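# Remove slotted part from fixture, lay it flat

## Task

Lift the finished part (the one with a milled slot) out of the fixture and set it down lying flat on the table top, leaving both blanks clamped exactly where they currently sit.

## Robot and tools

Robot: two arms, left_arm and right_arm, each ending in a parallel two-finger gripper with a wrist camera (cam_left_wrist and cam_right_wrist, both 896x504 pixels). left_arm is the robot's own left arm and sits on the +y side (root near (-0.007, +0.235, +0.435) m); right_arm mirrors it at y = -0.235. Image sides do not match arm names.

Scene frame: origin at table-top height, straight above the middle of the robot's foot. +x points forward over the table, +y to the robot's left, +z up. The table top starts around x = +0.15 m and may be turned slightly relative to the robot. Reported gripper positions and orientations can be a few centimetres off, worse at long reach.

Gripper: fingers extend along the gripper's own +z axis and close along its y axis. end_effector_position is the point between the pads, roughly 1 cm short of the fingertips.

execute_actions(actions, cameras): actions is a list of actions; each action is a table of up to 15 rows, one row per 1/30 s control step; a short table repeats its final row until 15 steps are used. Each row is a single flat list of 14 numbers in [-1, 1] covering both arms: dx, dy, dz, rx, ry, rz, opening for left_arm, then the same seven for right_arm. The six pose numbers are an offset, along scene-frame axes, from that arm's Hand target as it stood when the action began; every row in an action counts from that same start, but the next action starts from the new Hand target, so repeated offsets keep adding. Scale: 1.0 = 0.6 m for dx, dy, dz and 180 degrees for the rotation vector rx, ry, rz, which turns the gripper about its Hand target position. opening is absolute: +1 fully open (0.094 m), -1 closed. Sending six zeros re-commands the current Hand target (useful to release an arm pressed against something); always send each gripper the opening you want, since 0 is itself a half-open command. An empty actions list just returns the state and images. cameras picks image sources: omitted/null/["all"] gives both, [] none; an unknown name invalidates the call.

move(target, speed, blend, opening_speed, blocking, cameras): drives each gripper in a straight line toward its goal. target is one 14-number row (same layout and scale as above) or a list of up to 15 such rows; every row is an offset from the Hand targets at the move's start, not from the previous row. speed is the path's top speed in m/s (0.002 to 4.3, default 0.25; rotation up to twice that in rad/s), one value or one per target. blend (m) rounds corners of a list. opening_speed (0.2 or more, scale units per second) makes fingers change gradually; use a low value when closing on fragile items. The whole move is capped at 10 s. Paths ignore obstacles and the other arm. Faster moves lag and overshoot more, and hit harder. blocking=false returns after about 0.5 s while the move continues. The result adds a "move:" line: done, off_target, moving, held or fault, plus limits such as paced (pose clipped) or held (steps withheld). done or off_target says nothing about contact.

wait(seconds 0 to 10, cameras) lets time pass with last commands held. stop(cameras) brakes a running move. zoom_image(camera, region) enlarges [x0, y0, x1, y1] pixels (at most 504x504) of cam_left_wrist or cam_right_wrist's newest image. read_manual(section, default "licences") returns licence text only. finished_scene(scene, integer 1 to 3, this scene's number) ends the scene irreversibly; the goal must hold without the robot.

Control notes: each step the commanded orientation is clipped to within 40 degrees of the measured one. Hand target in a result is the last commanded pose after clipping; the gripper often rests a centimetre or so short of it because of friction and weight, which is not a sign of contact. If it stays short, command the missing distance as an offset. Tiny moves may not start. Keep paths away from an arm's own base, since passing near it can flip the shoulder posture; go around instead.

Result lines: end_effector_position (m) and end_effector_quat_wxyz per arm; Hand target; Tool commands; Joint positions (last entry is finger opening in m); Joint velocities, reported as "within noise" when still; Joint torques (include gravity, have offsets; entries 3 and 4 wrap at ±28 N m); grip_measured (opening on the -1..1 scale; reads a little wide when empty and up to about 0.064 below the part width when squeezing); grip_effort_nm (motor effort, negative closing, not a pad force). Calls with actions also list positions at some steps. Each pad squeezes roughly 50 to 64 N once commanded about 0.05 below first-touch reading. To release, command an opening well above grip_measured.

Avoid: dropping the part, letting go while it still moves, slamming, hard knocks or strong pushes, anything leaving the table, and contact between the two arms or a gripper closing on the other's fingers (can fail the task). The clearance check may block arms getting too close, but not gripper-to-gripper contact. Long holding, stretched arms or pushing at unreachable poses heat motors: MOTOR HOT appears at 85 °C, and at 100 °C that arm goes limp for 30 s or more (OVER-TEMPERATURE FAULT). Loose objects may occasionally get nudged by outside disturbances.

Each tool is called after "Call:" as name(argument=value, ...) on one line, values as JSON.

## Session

Call:
execute_actions(actions=[])

Scene clock: 0.00 s.
left_arm: end_effector_position=(+0.4145, +0.0342, +0.2793) grip_measured=+1.000 grip_effort_nm=n/a end_effector_quat_wxyz=(+0.083, +0.831, +0.542, -0.089) | right_arm: end_effector_position=(+0.3293, -0.4786, +0.3022) grip_measured=+1.000 grip_effort_nm=n/a end_effector_quat_wxyz=(+0.057, +0.747, +0.620, -0.232)
Joint positions: left_arm=[0.895 1.436 0.843 -0.43 -0.135 1.629 0.094] | right_arm=[-1.859 1.249 0.735 -0.54 0.306 1.316 0.094]
Joint velocities: within noise
Joint torques (N m): no reading
Motor temperatures (°C): left_arm=[22 27 24 24 22 23 25] | right_arm=[24 30 26 25 21 22 20]
Heat: left arm: hottest shoulder 27 °C; right arm: hottest shoulder 30 °C.
Hand target: left_arm +0.4217, +0.0320, +0.2828; +0.090, +0.830, +0.543, -0.085 | right_arm +0.3370, -0.4821, +0.3062; +0.065, +0.748, +0.620, -0.229
Tool commands: left_gripper/opening=+1.0 right_gripper/opening=+1.0
camera_calibration:
cam_left_wrist: T_world_to_cam=[[-0.930564, 0.350063, -0.107272, 0.412387], [0.277307, 0.865185, 0.417798, -0.239029], [0.239065, 0.35904, -0.902185, 0.256459], [0, 0, 0, 1]] pos_world=[0.388727, -0.0296361, 0.375477]
cam_right_wrist: T_world_to_cam=[[-0.966266, 0.178043, 0.186092, 0.349089], [0.224087, 0.937357, 0.266735, 0.316284], [-0.126944, 0.299438, -0.945633, 0.582482], [0, 0, 0, 1]] pos_world=[0.34038, -0.533041, 0.401487]

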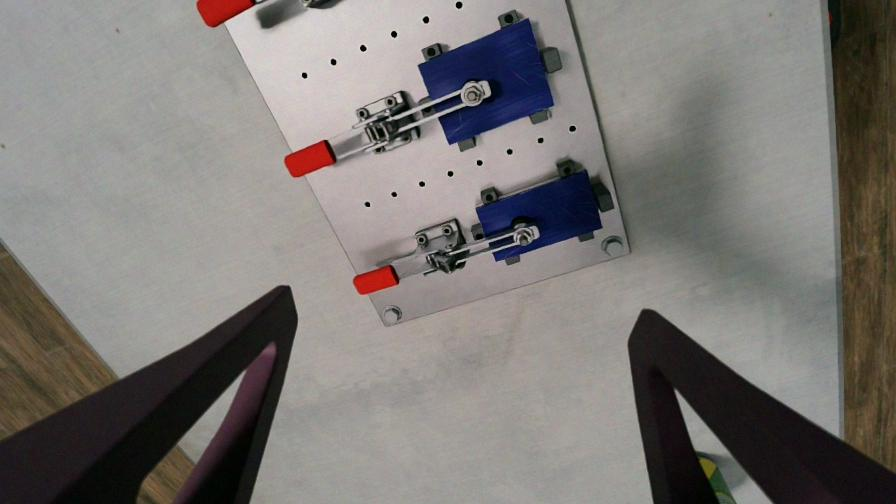

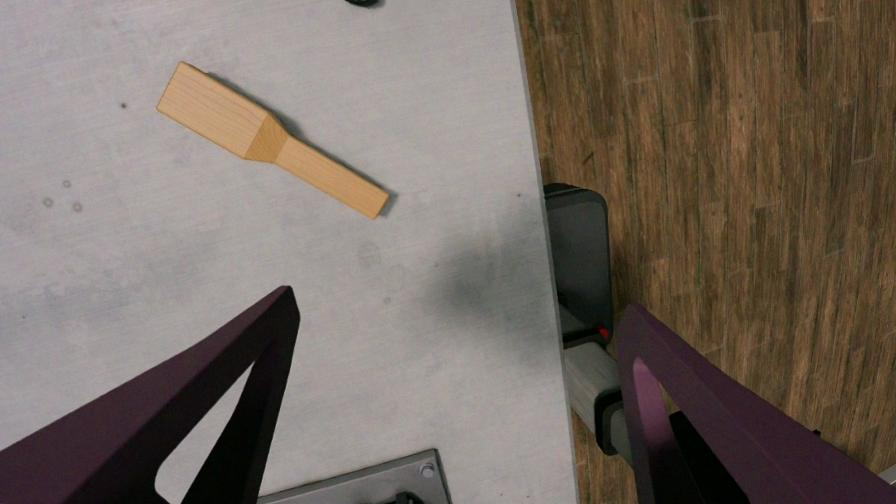

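Call:
move(target=[[0.014,0.363,0.079,0.0642,0.068,0.6272,1, 0,0,0,0,0,0,1],[0.047,0.513,-0.105,-0.0288,-0.258,-0.8317,1, 0.105,0.6035,-0.01,-0.0298,-0.111,0.5749,1]], speed=0.5)

Scene clock: 22.63 s.
left_arm: end_effector_position=(+0.4397, +0.3337, +0.2208) grip_measured=+1.000 grip_effort_nm=0.012 end_effector_quat_wxyz=(+0.132, +0.690, -0.702, +0.120) | right_arm: end_effector_position=(+0.3980, -0.1277, +0.2977) grip_measured=+1.000 grip_effort_nm=0.012 end_effector_quat_wxyz=(+0.335, +0.010, +0.942, -0.006)
Joint positions: left_arm=[1.721 1.506 0.921 -0.505 0.418 -1.186 0.094] | right_arm=[-0.908 1.408 0.32 0.781 0.524 0.04 0.094]
Joint velocities: within noise
Joint torques (N m): left_arm=[0.79 -11.4 4.19 0.7 0.1 -0.24] | right_arm=[3.37 -7.3 0.69 1.63 0.09 -0.2]
Motor temperatures (°C): left_arm=[22 28 24 24 22 23 25] | right_arm=[24 32 26 25 22 22 20]
Heat: left arm: hottest shoulder 28 °C; right arm: hottest shoulder 32 °C.
Hand target: left_arm +0.4501, +0.3399, +0.2199; +0.123, +0.697, -0.696, +0.123 | right_arm +0.3998, -0.1201, +0.3001; +0.342, +0.001, +0.940, +0.000
Off the commanded pose: left_arm 0.012 m, 1 deg | right_arm 0.008 m, 2 deg.
move: off_target (left_arm)
camera_calibration:
cam_left_wrist: T_world_to_cam=[[0.995349, -0.0149696, -0.0951683, -0.402996], [0.0741982, -0.510957, 0.856398, -0.0290738], [-0.0614468, -0.859476, -0.50747, 0.541741], [0, 0, 0, 1]] pos_world=[0.436567, 0.444725, 0.261464]
cam_right_wrist: T_world_to_cam=[[0.0271914, -0.999629, -0.00160233, -0.136111], [-0.999351, -0.0272216, 0.023595, 0.409237], [-0.0236298, 0.000959712, -0.99972, 0.418825], [0, 0, 0, 1]] pos_world=[0.42257, -0.125322, 0.408834]

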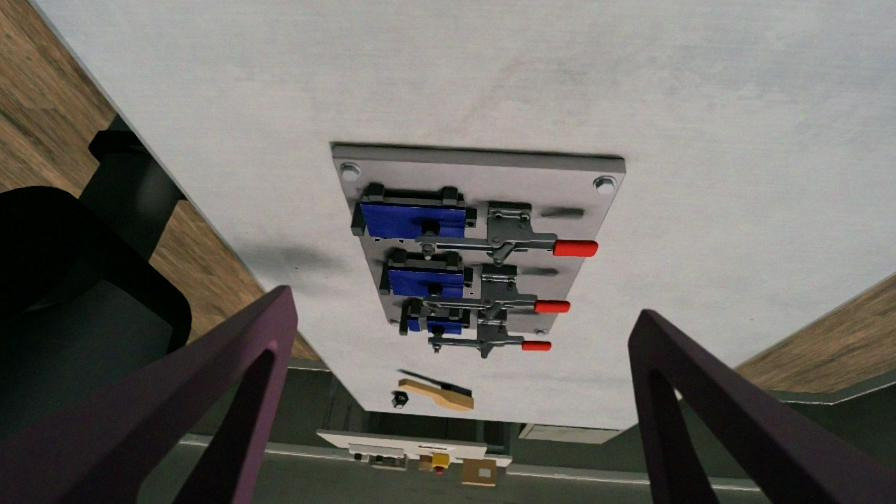

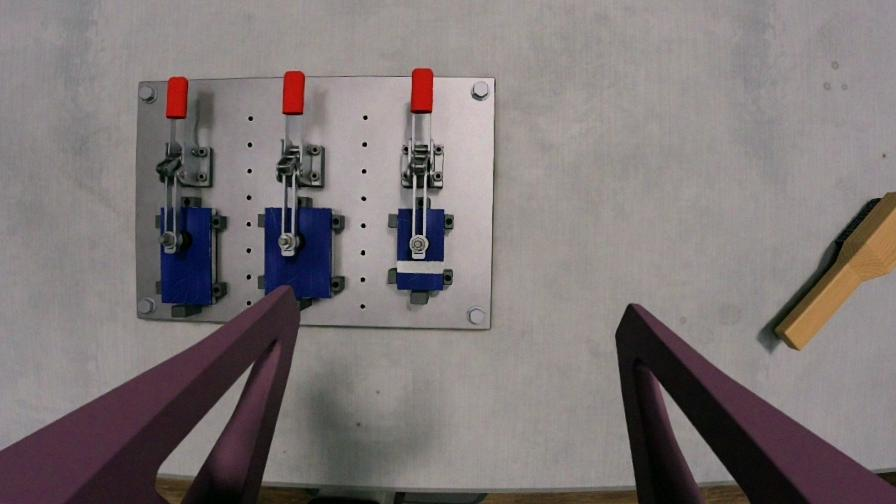

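Call:
move(target=[[0,0,0,0,0,0,1, 0.297,0.0285,-0.2,-0.0017,0.3333,0.003,0],[0,0,0,0,0,0,1, 0.297,0.0285,-0.28,-0.0017,0.3333,0.003,0]], speed=[0.4,0.2], blend=[0.02,0], cameras=["cam_right_wrist"])

Scene clock: 42.43 s.
left_arm: end_effector_position=(+0.4397, +0.3337, +0.2208) grip_measured=+1.000 grip_effort_nm=0.007 end_effector_quat_wxyz=(+0.132, +0.691, -0.701, +0.120) | right_arm: end_effector_position=(+0.5605, -0.0924, +0.1259) grip_measured=+0.001 grip_effort_nm=-0.056 end_effector_quat_wxyz=(-0.183, -0.023, +0.983, +0.001)
Joint positions: left_arm=[1.721 1.506 0.921 -0.505 0.418 -1.187 0.094] | right_arm=[-1.119 2.035 1.657 -0.983 0.191 0.2 0.047]
Joint velocities: within noise
Joint torques (N m): left_arm=[0.62 -11.58 4.27 0.68 0.14 -0.26] | right_arm=[3.19 -19.43 5.23 -1.01 0.01 0.17]
Motor temperatures (°C): left_arm=[22 28 25 24 22 23 25] | right_arm=[24 31 26 25 22 22 20]
Heat: left arm: hottest shoulder 28 °C; right arm: hottest shoulder 31 °C.
Hand target: left_arm +0.4501, +0.3399, +0.2199; +0.123, +0.697, -0.696, +0.123 | right_arm +0.5781, -0.1029, +0.1322; -0.174, -0.005, +0.985, -0.001
Off the commanded pose: left_arm 0.012 m, 1 deg | right_arm 0.021 m, 2 deg.
move: off_target (left_arm, right_arm)
camera_calibration:
cam_right_wrist: T_world_to_cam=[[0.0650271, -0.996262, -0.0568668, -0.119403], [-0.472356, -0.0809296, 0.877684, 0.168852], [-0.879006, -0.0302119, -0.475853, 0.661441], [0, 0, 0, 1]] pos_world=[0.668933, -0.0853081, 0.15976]
Images, in order (width x height): cam_right_wrist 896x504.

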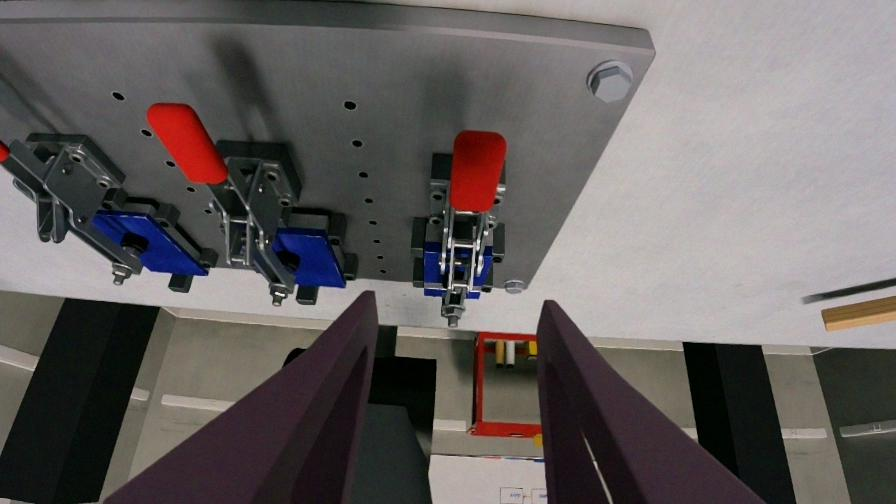

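Call:
move(target=[[0,0,0,0,0,0,1, -0.04,-0.007,-0.05,0,0,-0.01,0],[0,0,0,0,0,0,1, -0.042,-0.007,-0.105,0,0,-0.01,0]], speed=0.12, cameras=["cam_right_wrist"])

Scene clock: 58.70 s.
left_arm: end_effector_position=(+0.4397, +0.3337, +0.2208) grip_measured=+1.000 grip_effort_nm=-0.002 end_effector_quat_wxyz=(+0.132, +0.691, -0.701, +0.120) | right_arm: end_effector_position=(+0.5318, -0.0971, +0.0676) grip_measured=+0.001 grip_effort_nm=-0.051 end_effector_quat_wxyz=(-0.192, -0.006, +0.981, +0.002)
Joint positions: left_arm=[1.721 1.506 0.921 -0.505 0.418 -1.188 0.094] | right_arm=[-1.146 2.13 1.64 -0.883 0.174 0.21 0.047]
Joint velocities: within noise
Joint torques (N m): left_arm=[0.79 -12.4 4.36 0.62 0.1 -0.19] | right_arm=[3.08 -18.9 4.25 -0.2 0.02 0.07]
Motor temperatures (°C): left_arm=[22 28 25 24 22 23 25] | right_arm=[25 32 27 25 21 22 20]
Heat: left arm: hottest shoulder 28 °C; right arm: hottest shoulder 32 °C.
Hand target: left_arm +0.4501, +0.3399, +0.2199; +0.123, +0.697, -0.696, +0.123 | right_arm +0.5530, -0.1071, +0.0693; -0.174, +0.011, +0.985, +0.002
Off the commanded pose: left_arm 0.012 m, 1 deg | right_arm 0.023 m, 3 deg.
move: off_target (left_arm, right_arm)
camera_calibration:
cam_right_wrist: T_world_to_cam=[[0.03064, -0.998158, -0.0523573, -0.107642], [-0.4588, -0.0605825, 0.886472, 0.200184], [-0.888011, -0.00313994, -0.459811, 0.61474], [0, 0, 0, 1]] pos_world=[0.641039, -0.0933863, 0.099571]
Images, in order (width x height): cam_right_wrist 896x504.

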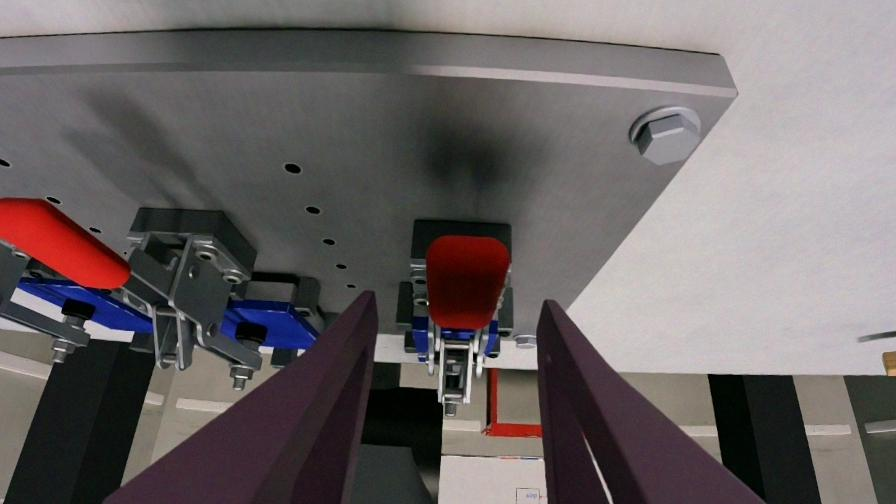

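Call:
zoom_image(camera="cam_right_wrist", region=[360, 200, 580, 420])

Scaled by 2.291 from the camera's 896x504 image, which has a finer 1280x720 frame.

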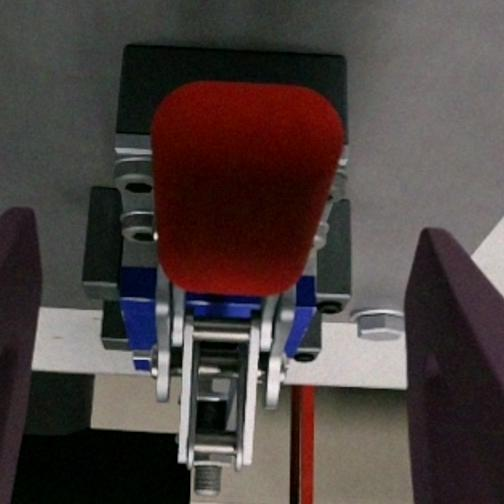

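Call:
move(target=[0,0,0,0,0,0,1, 0.025,-0.0025,-0.014,0,0,0.002,0], speed=0.08, cameras=["cam_right_wrist"])

Scene clock: 83.77 s.
left_arm: end_effector_position=(+0.4397, +0.3337, +0.2208) grip_measured=+1.000 grip_effort_nm=0.002 end_effector_quat_wxyz=(+0.132, +0.691, -0.701, +0.120) | right_arm: end_effector_position=(+0.5560, -0.0969, +0.0620) grip_measured=+0.001 grip_effort_nm=-0.056 end_effector_quat_wxyz=(-0.177, +0.000, +0.984, +0.003)
Joint positions: left_arm=[1.721 1.506 0.921 -0.505 0.418 -1.188 0.094] | right_arm=[-1.152 2.157 1.71 -0.893 0.174 0.21 0.047]
Joint velocities: within noise
Joint torques (N m): left_arm=[1.26 -12.04 4.19 0.64 0.1 -0.25] | right_arm=[3.19 -18.73 4.79 -0.92 0.04 -0.05]
Motor temperatures (°C): left_arm=[22 29 25 24 22 23 25] | right_arm=[25 35 28 25 21 22 20]
Heat: left arm: hottest shoulder 29 °C; right arm: hottest shoulder 35 °C.
Hand target: left_arm +0.4501, +0.3399, +0.2199; +0.123, +0.697, -0.696, +0.123 | right_arm +0.5679, -0.1087, +0.0608; -0.174, +0.008, +0.985, +0.001
Off the commanded pose: left_arm 0.012 m, 1 deg | right_arm 0.017 m, 1 deg.
move: off_target (left_arm, right_arm)
camera_calibration:
cam_right_wrist: T_world_to_cam=[[0.0190459, -0.998453, -0.0522419, -0.102097], [-0.486557, -0.0549027, 0.871922, 0.233192], [-0.873441, 0.00881216, -0.48685, 0.62833], [0, 0, 0, 1]] pos_world=[0.664215, -0.0946728, 0.0972434]
Images, in order (width x height): cam_right_wrist 896x504.

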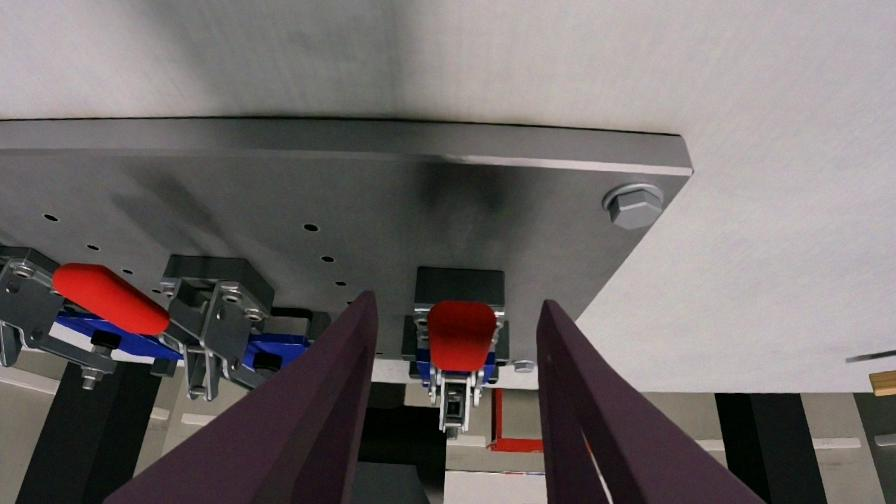

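Call:
move(target=[0,0,0,0,0,0,1, -0.019,0,-0.008,0,0,0.0,0], speed=0.08, cameras=["cam_right_wrist"])

Scene clock: 88.60 s.
left_arm: end_effector_position=(+0.4397, +0.3337, +0.2208) grip_measured=+1.000 grip_effort_nm=-0.002 end_effector_quat_wxyz=(+0.132, +0.691, -0.701, +0.120) | right_arm: end_effector_position=(+0.5578, -0.0965, +0.0614) grip_measured=+0.001 grip_effort_nm=-0.056 end_effector_quat_wxyz=(-0.173, +0.001, +0.985, +0.004)
Joint positions: left_arm=[1.721 1.506 0.921 -0.505 0.418 -1.188 0.094] | right_arm=[-1.152 2.157 1.71 -0.885 0.174 0.21 0.047]
Joint velocities: within noise
Joint torques (N m): left_arm=[1.55 -11.4 4.27 0.8 0.07 -0.19] | right_arm=[3.31 -18.84 2.36 -0.13 0.04 -0.04]
Motor temperatures (°C): left_arm=[22 29 25 24 22 23 25] | right_arm=[25 35 28 25 21 22 20]
Heat: left arm: hottest shoulder 29 °C; right arm: hottest shoulder 35 °C.
Hand target: left_arm +0.4501, +0.3399, +0.2199; +0.123, +0.697, -0.696, +0.123 | right_arm +0.5565, -0.1087, +0.0560; -0.174, +0.008, +0.985, +0.001
Off the commanded pose: left_arm 0.012 m, 1 deg | right_arm 0.013 m, 1 deg.
move: off_target (left_arm, right_arm)
camera_calibration:
cam_right_wrist: T_world_to_cam=[[0.0174954, -0.998435, -0.0531133, -0.100893], [-0.493334, -0.0548251, 0.868111, 0.238656], [-0.869664, 0.0110146, -0.493521, 0.628093], [0, 0, 0, 1]] pos_world=[0.665732, -0.0945691, 0.097438]
Images, in order (width x height): cam_right_wrist 896x504.

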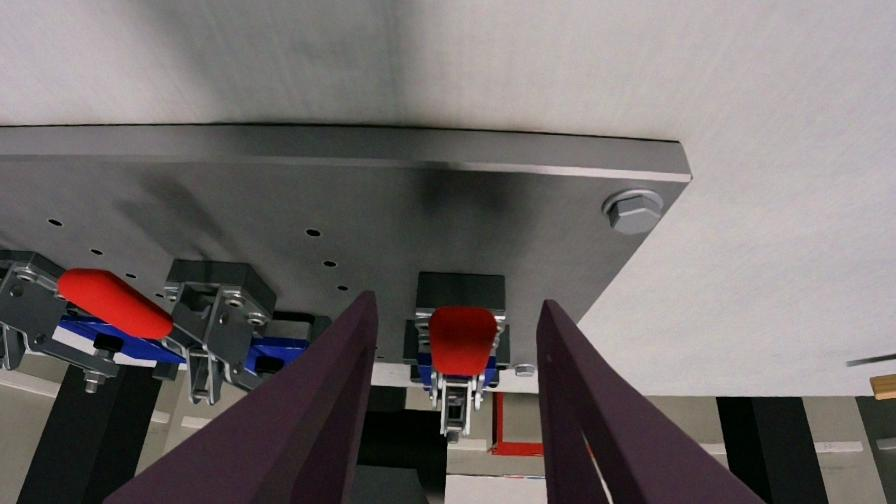

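Call:
move(target=[0,0,0,0,0,0,1, -0.015,0,-0.002,0,0,0.0,0], speed=0.08, cameras=["cam_right_wrist"])

Scene clock: 104.90 s.
left_arm: end_effector_position=(+0.4397, +0.3337, +0.2208) grip_measured=+1.000 grip_effort_nm=0.012 end_effector_quat_wxyz=(+0.132, +0.691, -0.701, +0.120) | right_arm: end_effector_position=(+0.5431, -0.0971, +0.0557) grip_measured=+0.001 grip_effort_nm=-0.056 end_effector_quat_wxyz=(-0.179, +0.000, +0.984, +0.003)
Joint positions: left_arm=[1.721 1.506 0.921 -0.505 0.418 -1.188 0.094] | right_arm=[-1.152 2.157 1.674 -0.861 0.174 0.21 0.047]
Joint velocities: within noise
Joint torques (N m): left_arm=[0.85 -11.99 4.16 0.75 0.14 -0.24] | right_arm=[3.25 -19.02 2.35 -0.06 0.06 -0.03]
Motor temperatures (°C): left_arm=[22 29 25 24 22 23 25] | right_arm=[25 35 27 25 21 22 20]
Heat: left arm: hottest shoulder 29 °C; right arm: hottest shoulder 35 °C.
Hand target: left_arm +0.4501, +0.3399, +0.2199; +0.123, +0.697, -0.696, +0.123 | right_arm +0.5475, -0.1087, +0.0548; -0.174, +0.008, +0.985, +0.001
Off the commanded pose: left_arm 0.012 m, 1 deg | right_arm 0.012 m, 1 deg.
move: off_target (left_arm, right_arm)
camera_calibration:
cam_right_wrist: T_world_to_cam=[[0.019739, -0.998462, -0.0518121, -0.102796], [-0.483575, -0.0548918, 0.87358, 0.230703], [-0.87508, 0.00781139, -0.483915, 0.61459], [0, 0, 0, 1]] pos_world=[0.651407, -0.0947746, 0.0905458]
Images, in order (width x height): cam_right_wrist 896x504.

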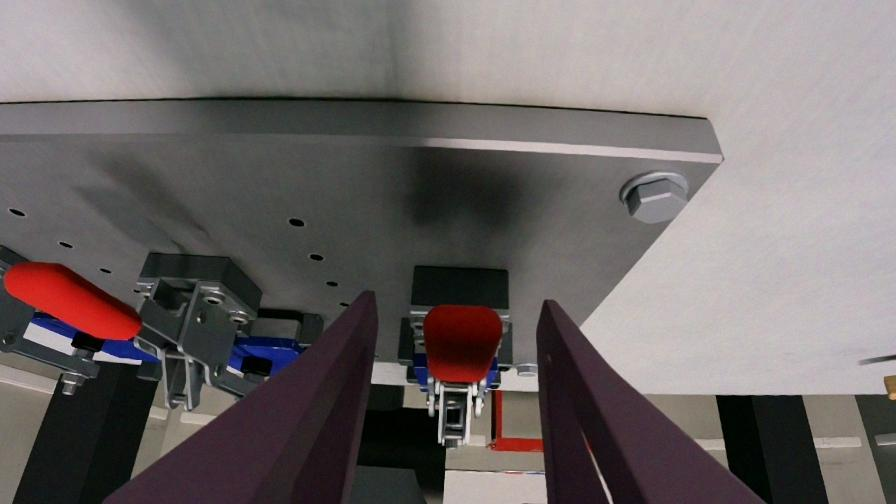

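Call:
move(target=[0,0,0,0,0,0,1, 0,0,0,0,0,0.0,-0.8], speed=0.08, opening_speed=0.7, cameras=["cam_right_wrist"])

Scene clock: 111.20 s.
left_arm: end_effector_position=(+0.4397, +0.3337, +0.2208) grip_measured=+1.000 grip_effort_nm=0.007 end_effector_quat_wxyz=(+0.132, +0.691, -0.701, +0.120) | right_arm: end_effector_position=(+0.5433, -0.0981, +0.0554) grip_measured=-0.637 grip_effort_nm=-1.009 end_effector_quat_wxyz=(-0.179, +0.001, +0.984, +0.002)
Joint positions: left_arm=[1.721 1.506 0.921 -0.505 0.418 -1.188 0.094] | right_arm=[-1.154 2.157 1.674 -0.86 0.174 0.21 0.017]
Joint velocities: within noise
Joint torques (N m): left_arm=[0.79 -12.69 4.19 0.77 0.18 -0.18] | right_arm=[3.37 -19.37 2.35 -0.21 0.04 -0.07]
Motor temperatures (°C): left_arm=[22 29 25 24 22 23 25] | right_arm=[25 35 27 25 21 22 20]
Heat: left arm: hottest shoulder 29 °C; right arm: hottest shoulder 35 °C.
Hand target: left_arm +0.4501, +0.3399, +0.2199; +0.123, +0.697, -0.696, +0.123 | right_arm +0.5475, -0.1087, +0.0548; -0.174, +0.008, +0.985, +0.001
Off the commanded pose: left_arm 0.012 m, 1 deg | right_arm 0.011 m, 1 deg.
move: off_target (left_arm, right_arm)
camera_calibration:
cam_right_wrist: T_world_to_cam=[[0.0185342, -0.998544, -0.0506596, -0.103236], [-0.483922, -0.0532971, 0.873486, 0.231304], [-0.874915, 0.00832595, -0.484206, 0.614646], [0, 0, 0, 1]] pos_world=[0.651609, -0.0958757, 0.0903441]
Images, in order (width x height): cam_right_wrist 896x504.

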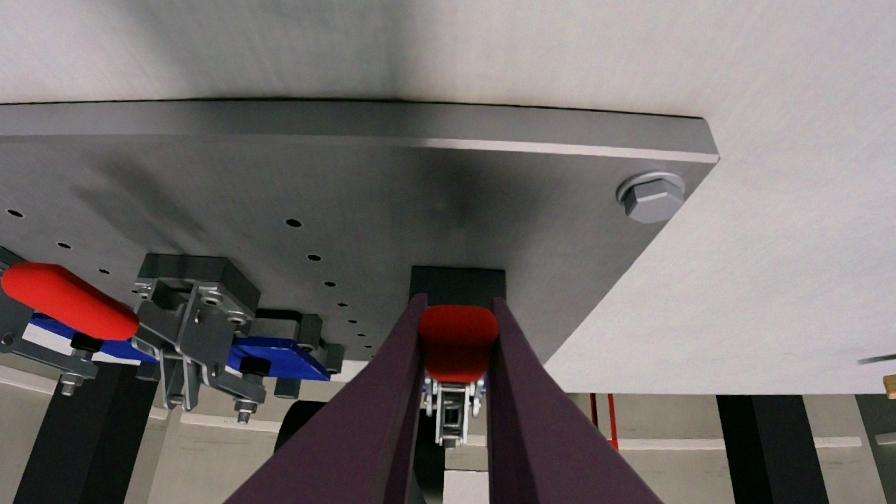

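Call:
move(target=[[0,0,0,0,0,0,1, -0.017,0,0.06,0,-0.044,0,-0.8],[0,0,0,0,0,0,1,-0.022,0,0.11,0,-0.083,0,-0.8],[0,0,0,0,0,0,1,-0.052,0,0.15,0,-0.133,0,-0.8],[0,0,0,0,0,0,1,-0.12,0,0.15,0,-0.19,0,-0.8]], speed=0.08)

Call:
zoom_image(camera="cam_left_wrist", region=[380, 280, 640, 440])

Scene clock: 122.87 s.
left_arm: end_effector_position=(+0.4397, +0.3337, +0.2208) grip_measured=+1.000 grip_effort_nm=0.002 end_effector_quat_wxyz=(+0.132, +0.691, -0.701, +0.120) | right_arm: end_effector_position=(+0.5001, -0.1018, +0.0902) grip_measured=-0.639 grip_effort_nm=-1.023 end_effector_quat_wxyz=(+0.131, -0.002, +0.991, +0.011)
Joint positions: left_arm=[1.721 1.506 0.921 -0.505 0.418 -1.188 0.094] | right_arm=[-1.109 1.926 0.993 0.215 0.279 0.095 0.017]
Joint velocities: within noise
Joint torques (N m): left_arm=[1.08 -11.69 4.18 0.8 0.08 -0.2] | right_arm=[6.07 -24.59 -7.3 -0.62 1.34 0.39]
Motor temperatures (°C): left_arm=[22 29 25 24 22 23 25] | right_arm=[25 36 27 25 22 22 21]
Heat: left arm: hottest shoulder 29 °C; right arm: hottest shoulder 36 °C.
Hand target: left_arm +0.4501, +0.3399, +0.2199; +0.123, +0.697, -0.696, +0.123 | right_arm +0.4755, -0.1087, +0.1447; +0.123, +0.007, +0.992, +0.003
Off the commanded pose: left_arm 0.012 m, 1 deg | right_arm 0.060 m, 2 deg.
move: off_target (left_arm, right_arm)
camera_calibration:
cam_left_wrist: T_world_to_cam=[[0.995312, -0.0128191, -0.0958671, -0.40355], [0.0759032, -0.510795, 0.856345, -0.0298629], [-0.059946, -0.859607, -0.507428, 0.541119], [0, 0, 0, 1]] pos_world=[0.436363, 0.444723, 0.261465]
cam_right_wrist: T_world_to_cam=[[0.0494669, -0.99768, -0.0467827, -0.120083], [-0.902317, -0.0647232, 0.426186, 0.42825], [-0.428225, 0.0211308, -0.903425, 0.40949], [0, 0, 0, 1]] pos_world=[0.567711, -0.100739, 0.181812]

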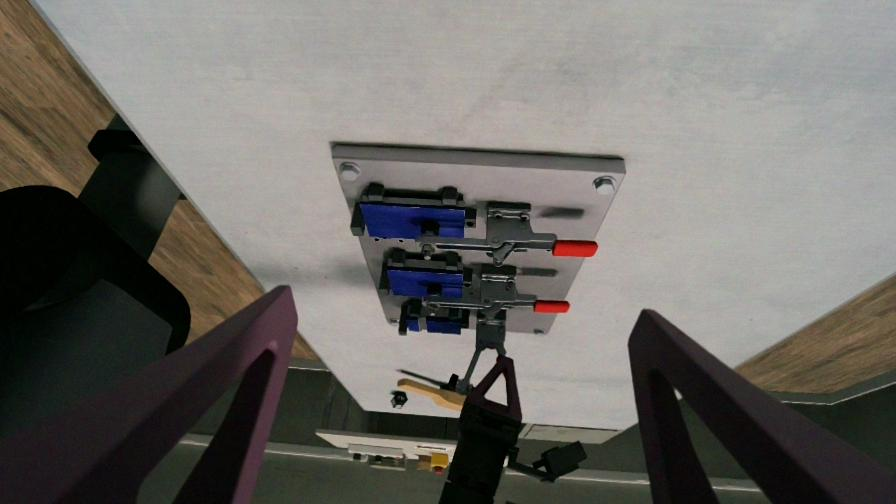

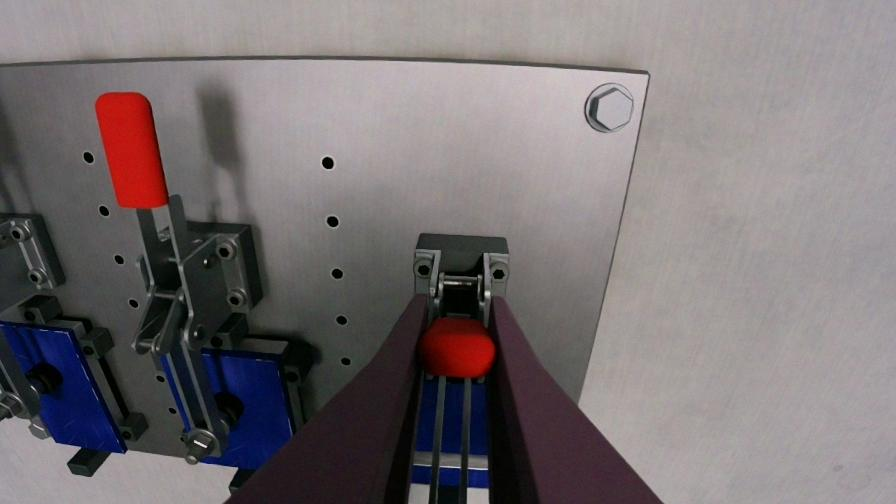

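Scaled by 1.938 from the camera's 896x504 image, which has a finer 1280x720 frame.

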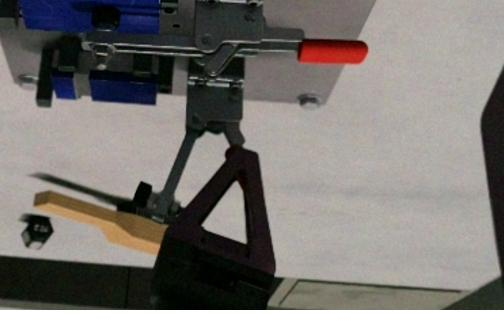

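Call:
move(target=[0,0,0,0,0,0,1, -0.08,0,-0.02,0,0,0,-0.8], speed=0.08)

Call:
zoom_image(camera="cam_left_wrist", region=[380, 280, 640, 440])

Scene clock: 130.87 s.
left_arm: end_effector_position=(+0.4397, +0.3337, +0.2208) grip_measured=+1.000 grip_effort_nm=0.002 end_effector_quat_wxyz=(+0.132, +0.691, -0.701, +0.120) | right_arm: end_effector_position=(+0.4939, -0.1017, +0.0903) grip_measured=-0.639 grip_effort_nm=-1.023 end_effector_quat_wxyz=(+0.166, +0.000, +0.986, +0.012)
Joint positions: left_arm=[1.721 1.506 0.921 -0.505 0.418 -1.188 0.094] | right_arm=[-1.105 1.941 0.943 0.352 0.287 0.08 0.017]
Joint velocities: within noise
Joint torques (N m): left_arm=[1.26 -11.93 4.26 0.66 0.11 -0.22] | right_arm=[6.53 -21.95 -10.56 -0.64 1.41 0.63]
Motor temperatures (°C): left_arm=[22 29 26 24 22 23 25] | right_arm=[25 39 28 25 23 22 22]
Heat: left arm: hottest shoulder 29 °C; right arm: hottest shoulder 39 °C.
Hand target: left_arm +0.4501, +0.3399, +0.2199; +0.123, +0.697, -0.696, +0.123 | right_arm +0.4276, -0.1086, +0.1329; +0.124, +0.007, +0.992, +0.003
Off the commanded pose: left_arm 0.012 m, 1 deg | right_arm 0.079 m, 5 deg.
move: off_target (left_arm, right_arm)
camera_calibration:
cam_left_wrist: T_world_to_cam=[[0.995312, -0.0128191, -0.0958671, -0.40355], [0.0759032, -0.510795, 0.856345, -0.0298629], [-0.059946, -0.859607, -0.507428, 0.541119], [0, 0, 0, 1]] pos_world=[0.436363, 0.444723, 0.261465]
cam_right_wrist: T_world_to_cam=[[0.0485339, -0.997759, -0.0460623, -0.119359], [-0.930017, -0.0619625, 0.362255, 0.442344], [-0.364298, 0.0252571, -0.93094, 0.378208], [0, 0, 0, 1]] pos_world=[0.554961, -0.101236, 0.186349]

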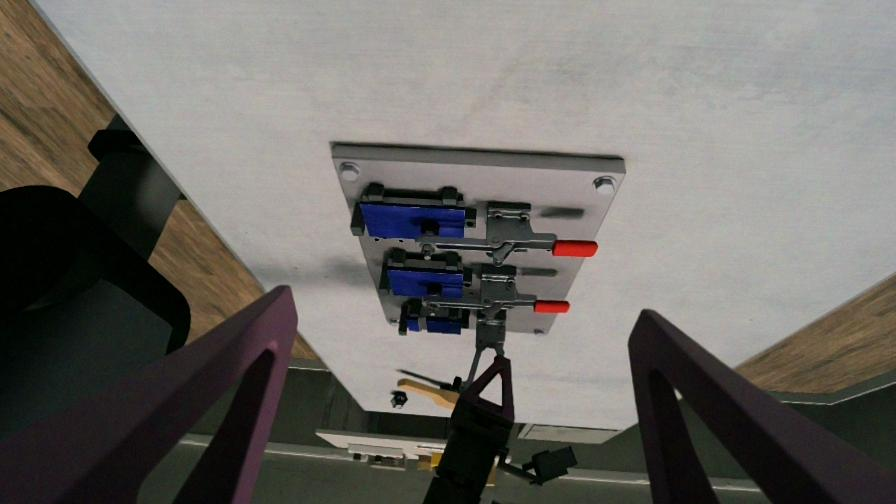

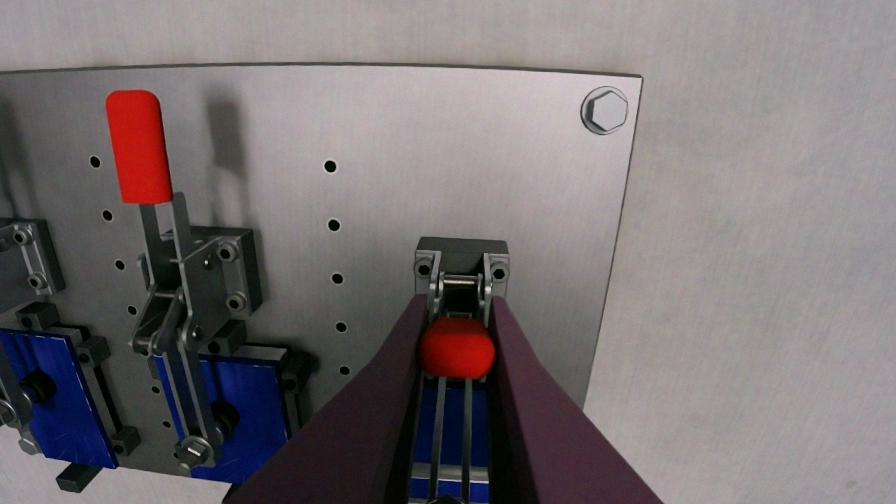

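Scaled by 1.938 from the camera's 896x504 image, which has a finer 1280x720 frame.

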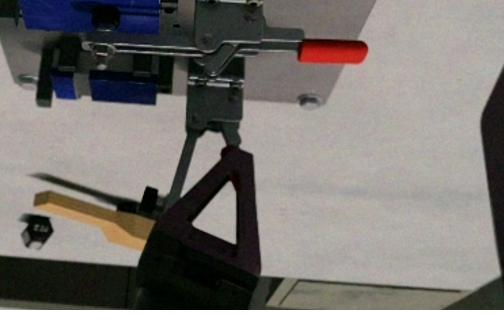

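Call:
move(target=[[0,0,0,0,0,0,1, 0.1257,0.003,-0.075,0,-0.014,0,-0.8],[0,0,0,0,0,0,1, 0.1257,0.003,-0.075,0,-0.014,0,-0.2],[0,0,0,0,0,0,1, 0.11,0.003,0.095,0,-0.014,0,-0.2],[0,0,0,0,0,0,1, 0.27,0.003,0.062,0,0.1344,0,-1],[0,0,0,0,0,0,1, 0.25,0.003,-0.0715,0,0.1344,0,-1]], speed=[0.12,0.12,0.15,0.25,0.15])

Call:
zoom_image(camera="cam_left_wrist", region=[380, 280, 640, 440])

Scene clock: 157.03 s.
left_arm: end_effector_position=(+0.4397, +0.3337, +0.2208) grip_measured=+1.000 grip_effort_nm=0.007 end_effector_quat_wxyz=(+0.132, +0.691, -0.701, +0.120) | right_arm: end_effector_position=(+0.5576, -0.0975, +0.0885) grip_measured=-0.990 grip_effort_nm=-0.510 end_effector_quat_wxyz=(-0.104, +0.001, +0.995, +0.001)
Joint positions: left_arm=[1.721 1.506 0.921 -0.505 0.418 -1.188 0.094] | right_arm=[-1.134 2.034 1.529 -0.693 0.213 0.202 0]
Joint velocities: within noise
Joint torques (N m): left_arm=[1.08 -12.04 4.31 0.79 0.16 -0.21] | right_arm=[3.02 -18.37 4.44 0.01 0.05 -0.15]
Motor temperatures (°C): left_arm=[22 29 26 24 22 23 25] | right_arm=[25 41 32 25 24 23 22]
Heat: left arm: hottest shoulder 29 °C; right arm: hottest shoulder 41 °C.
Hand target: left_arm +0.4501, +0.3399, +0.2199; +0.123, +0.697, -0.696, +0.123 | right_arm +0.5775, -0.1068, +0.0899; -0.087, +0.008, +0.996, +0.002
Off the commanded pose: left_arm 0.012 m, 1 deg | right_arm 0.022 m, 2 deg.
move: off_target (left_arm, right_arm); target 4's new opening was sent with right_arm's hand 0.017 m and 2 deg from that target
camera_calibration:
cam_left_wrist: T_world_to_cam=[[0.995312, -0.0128191, -0.0958671, -0.40355], [0.0759032, -0.510795, 0.856345, -0.0298629], [-0.059946, -0.859607, -0.507428, 0.541119], [0, 0, 0, 1]] pos_world=[0.436363, 0.444723, 0.261465]
cam_right_wrist: T_world_to_cam=[[0.0240871, -0.998711, -0.0446768, -0.104923], [-0.609214, -0.050097, 0.791422, 0.286817], [-0.79264, 0.00815465, -0.609635, 0.608414], [0, 0, 0, 1]] pos_world=[0.659514, -0.0953801, 0.13923]

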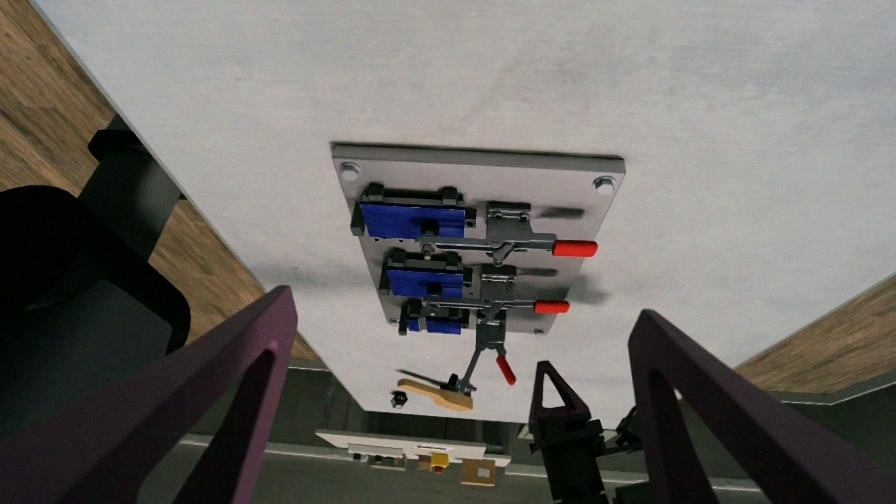

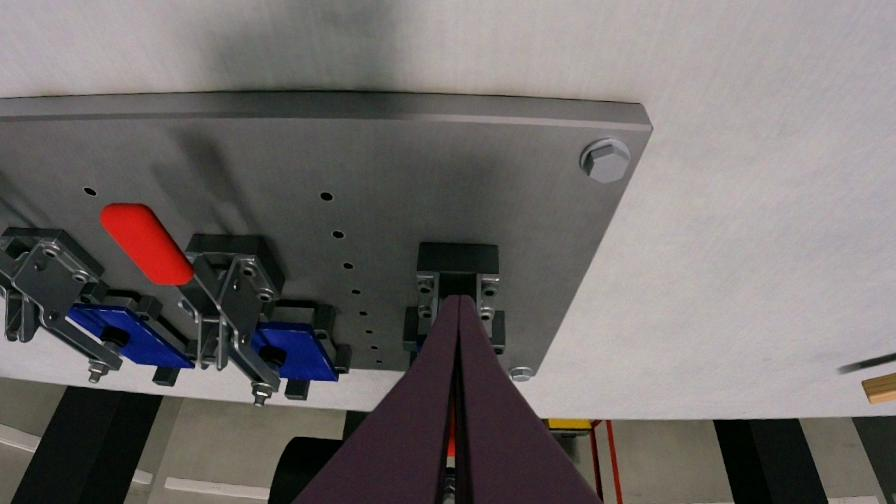

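Scaled by 1.938 from the camera's 896x504 image, which has a finer 1280x720 frame.

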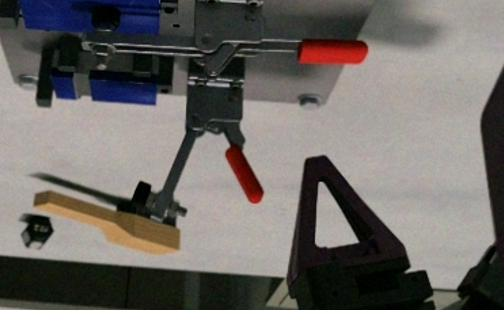

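Call:
move(target=[0,0,0,0,0,0,1, -0.145,0.0,0.003,0,0,0,-1], speed=0.08, cameras=["cam_left_wrist"])

Call:
zoom_image(camera="cam_left_wrist", region=[380, 280, 640, 440])

Scene clock: 162.80 s.
left_arm: end_effector_position=(+0.4397, +0.3337, +0.2208) grip_measured=+1.000 grip_effort_nm=0.007 end_effector_quat_wxyz=(+0.132, +0.691, -0.701, +0.120) | right_arm: end_effector_position=(+0.5103, -0.1064, +0.0916) grip_measured=-0.990 grip_effort_nm=-0.510 end_effector_quat_wxyz=(-0.069, +0.010, +0.998, +0.005)
Joint positions: left_arm=[1.721 1.506 0.921 -0.505 0.418 -1.188 0.094] | right_arm=[-1.134 1.952 1.293 -0.466 0.218 0.202 0]
Joint velocities: within noise
Joint torques (N m): left_arm=[1.2 -12.04 4.3 0.72 0.08 -0.27] | right_arm=[4.31 -16.73 -0.2 -0.59 0.14 0.09]
Motor temperatures (°C): left_arm=[22 29 26 24 22 23 25] | right_arm=[25 41 31 25 24 23 22]
Heat: left arm: hottest shoulder 29 °C; right arm: hottest shoulder 41 °C.
Hand target: left_arm +0.4501, +0.3399, +0.2199; +0.123, +0.697, -0.696, +0.123 | right_arm +0.4906, -0.1067, +0.0917; -0.087, +0.008, +0.996, +0.002
Off the commanded pose: left_arm 0.012 m, 1 deg | right_arm 0.020 m, 2 deg.
move: off_target (left_arm, right_arm)
camera_calibration:
cam_left_wrist: T_world_to_cam=[[0.995312, -0.0128191, -0.0958671, -0.40355], [0.0759032, -0.510795, 0.856345, -0.0298629], [-0.059946, -0.859607, -0.507428, 0.541119], [0, 0, 0, 1]] pos_world=[0.436363, 0.444723, 0.261465]
Images, in order (width x height): cam_left_wrist 896x504.

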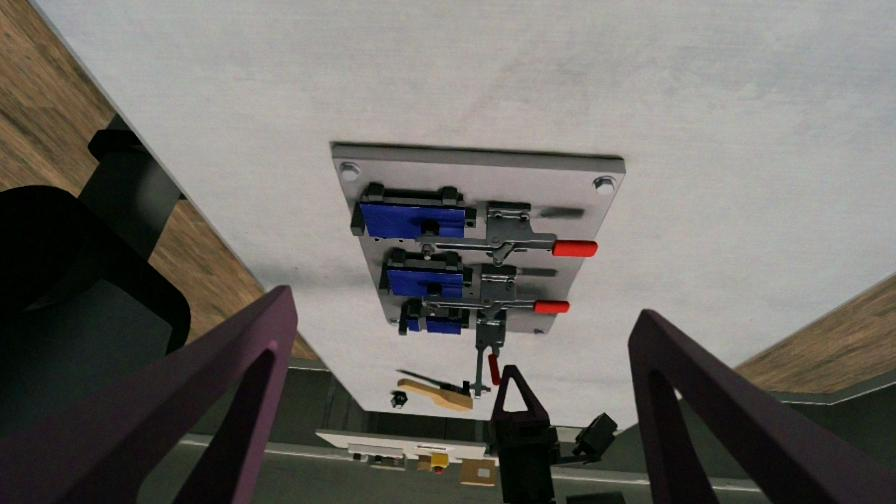

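Scaled by 1.938 from the camera's 896x504 image, which has a finer 1280x720 frame.

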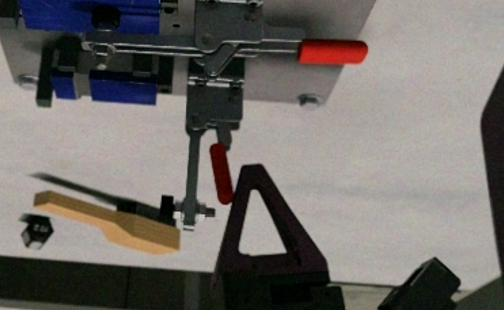

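Call:
move(target=[[0,0,0,0,0,0,1, 0.05,0.0,0.01,0,0,0,-1],[0,0,0,0,0,0,1, 0.05,0.005,0.23,0,0,0,-1],[0,0,0,0,0,0,1, -0.1527,0.0253,0.1055,-0.002,-0.2777,0.0066,0.5]], speed=[0.15,0.25,0.25], blend=[0.01,0.03,0])

Scene clock: 184.53 s.
left_arm: end_effector_position=(+0.4397, +0.3337, +0.2208) grip_measured=+1.000 grip_effort_nm=0.012 end_effector_quat_wxyz=(+0.132, +0.691, -0.701, +0.120) | right_arm: end_effector_position=(+0.4059, -0.1020, +0.1514) grip_measured=+0.498 grip_effort_nm=0.081 end_effector_quat_wxyz=(+0.340, +0.011, +0.940, -0.007)
Joint positions: left_arm=[1.721 1.506 0.921 -0.505 0.418 -1.188 0.094] | right_arm=[-0.998 2.045 0.569 1.195 0.439 0.005 0.07]
Joint velocities: within noise
Joint torques (N m): left_arm=[1.55 -11.99 4.46 0.79 0.13 -0.2] | right_arm=[5.6 -9.7 -2.88 1.8 0.07 -0.19]
Motor temperatures (°C): left_arm=[22 29 26 24 22 23 25] | right_arm=[25 38 30 25 23 22 22]
Heat: left arm: hottest shoulder 29 °C; right arm: hottest shoulder 38 °C.
Hand target: left_arm +0.4501, +0.3399, +0.2199; +0.123, +0.697, -0.696, +0.123 | right_arm +0.3989, -0.0916, +0.1550; +0.342, -0.004, +0.940, +0.001
Off the commanded pose: left_arm 0.012 m, 1 deg | right_arm 0.013 m, 2 deg.
move: off_target (left_arm, right_arm); target 3's new opening was sent with right_arm's hand 0.013 m and 2 deg from that target
camera_calibration:
cam_left_wrist: T_world_to_cam=[[0.995312, -0.0128191, -0.0958671, -0.40355], [0.0759032, -0.510795, 0.856345, -0.0298629], [-0.059946, -0.859607, -0.507428, 0.541119], [0, 0, 0, 1]] pos_world=[0.436363, 0.444723, 0.261465]
cam_right_wrist: T_world_to_cam=[[0.0257137, -0.999669, 0.000213516, -0.110389], [-0.999595, -0.0257092, 0.0121623, 0.423369], [-0.0121528, -0.000526168, -0.999926, 0.267892], [0, 0, 0, 1]] pos_world=[0.429292, -0.0993268, 0.262747]

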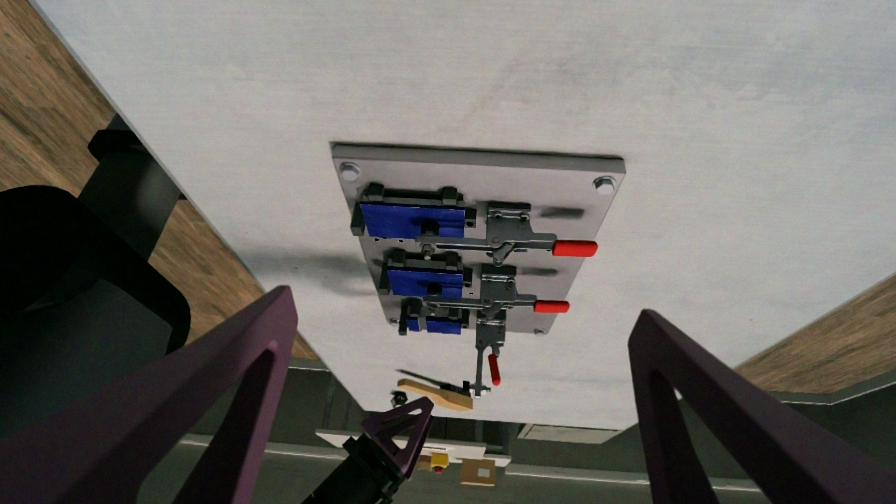

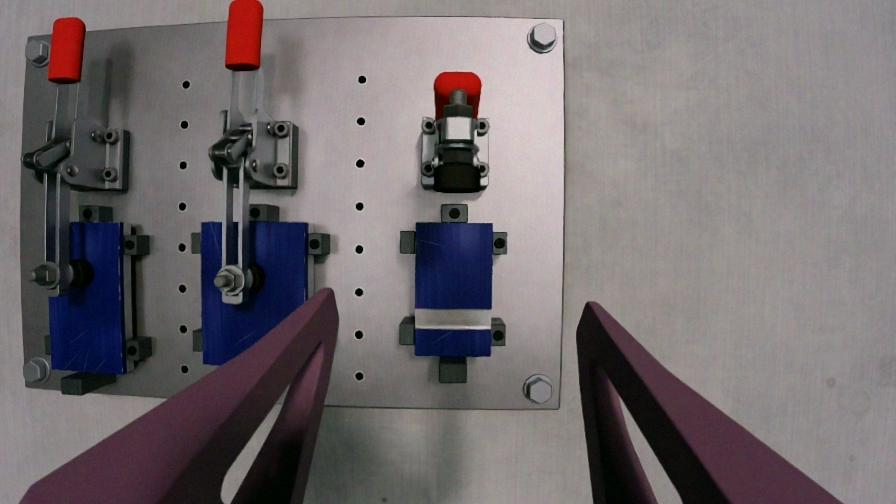

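Call:
move(target=[0,0,0,0,0,0,1, 0.0225,-0.026,-0.1267,0,0,0.012,0.4], speed=0.15, cameras=["cam_right_wrist"])

Scene clock: 202.03 s.
left_arm: end_effector_position=(+0.4397, +0.3337, +0.2208) grip_measured=+1.000 grip_effort_nm=0.002 end_effector_quat_wxyz=(+0.132, +0.691, -0.701, +0.120) | right_arm: end_effector_position=(+0.4081, -0.1002, +0.0797) grip_measured=+0.401 grip_effort_nm=-0.061 end_effector_quat_wxyz=(+0.334, -0.020, +0.942, +0.014)
Joint positions: left_arm=[1.721 1.506 0.921 -0.505 0.418 -1.188 0.094] | right_arm=[-1.077 2.241 0.716 1.238 0.304 -0.056 0.066]
Joint velocities: within noise
Joint torques (N m): left_arm=[1.32 -11.69 4.23 0.69 0.17 -0.22] | right_arm=[2.32 -10.52 -2.24 1.78 0.05 -0.2]
Motor temperatures (°C): left_arm=[22 29 26 24 22 23 25] | right_arm=[25 36 29 25 22 22 21]
Heat: left arm: hottest shoulder 29 °C; right arm: hottest shoulder 36 °C.
Hand target: left_arm +0.4501, +0.3399, +0.2199; +0.123, +0.697, -0.696, +0.123 | right_arm +0.4125, -0.1072, +0.0790; +0.342, -0.021, +0.939, +0.007
Off the commanded pose: left_arm 0.012 m, 1 deg | right_arm 0.008 m, 1 deg.
move: off_target (left_arm)
camera_calibration:
cam_right_wrist: T_world_to_cam=[[0.0972228, -0.995069, -0.0196184, -0.135853], [-0.994919, -0.0976882, 0.0243492, 0.41636], [-0.0261456, 0.0171514, -0.999511, 0.203757], [0, 0, 0, 1]] pos_world=[0.432779, -0.0980047, 0.190854]
Images, in order (width x height): cam_right_wrist 896x504.

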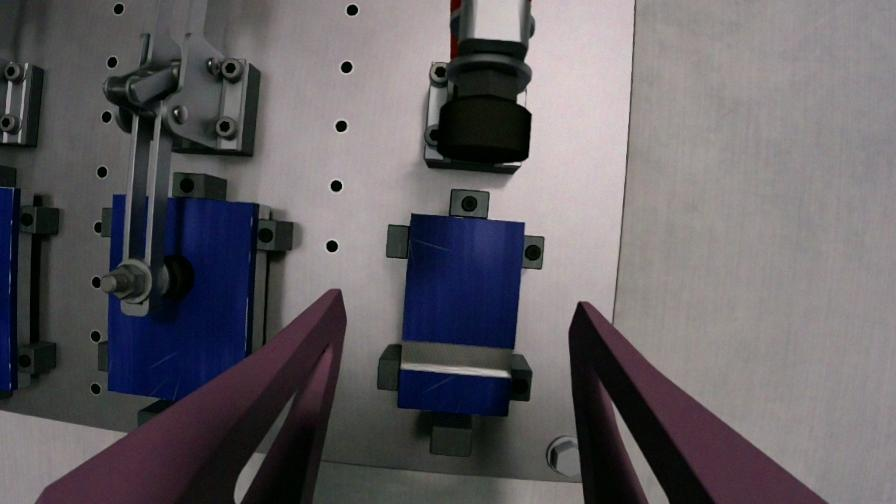

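Call:
move(target=[0,0,0,0,0,0,1, 0.001,-0.003,-0.041,0,0,-0.007,0.25], speed=0.1, cameras=["cam_right_wrist"])

Scene clock: 215.27 s.
left_arm: end_effector_position=(+0.4397, +0.3337, +0.2208) grip_measured=+1.000 grip_effort_nm=0.007 end_effector_quat_wxyz=(+0.132, +0.691, -0.701, +0.120) | right_arm: end_effector_position=(+0.4083, -0.0991, +0.0556) grip_measured=+0.251 grip_effort_nm=-0.056 end_effector_quat_wxyz=(+0.334, -0.018, +0.943, +0.010)
Joint positions: left_arm=[1.721 1.506 0.921 -0.505 0.418 -1.188 0.094] | right_arm=[-1.087 2.307 0.775 1.246 0.303 -0.058 0.059]
Joint velocities: within noise
Joint torques (N m): left_arm=[1.44 -12.51 4.19 0.66 0.14 -0.22] | right_arm=[2.37 -10.64 -2.36 1.83 0.03 -0.05]
Motor temperatures (°C): left_arm=[22 29 26 24 22 23 25] | right_arm=[25 36 28 25 22 22 21]
Heat: left arm: hottest shoulder 29 °C; right arm: hottest shoulder 36 °C.
Hand target: left_arm +0.4501, +0.3399, +0.2199; +0.123, +0.697, -0.696, +0.123 | right_arm +0.4131, -0.1090, +0.0544; +0.342, -0.011, +0.940, +0.004
Off the commanded pose: left_arm 0.012 m, 1 deg | right_arm 0.011 m, 1 deg.
move: off_target (left_arm, right_arm)
camera_calibration:
cam_right_wrist: T_world_to_cam=[[0.0902093, -0.995831, -0.013526, -0.132728], [-0.995579, -0.0905265, 0.025036, 0.418182], [-0.0261561, 0.0112077, -0.999595, 0.178983], [0, 0, 0, 1]] pos_world=[0.432988, -0.0963238, 0.166646]
Images, in order (width x height): cam_right_wrist 896x504.

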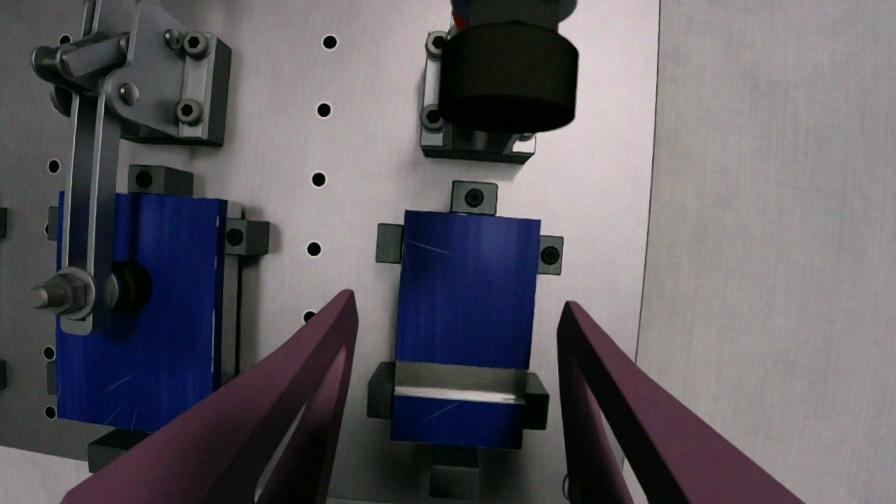

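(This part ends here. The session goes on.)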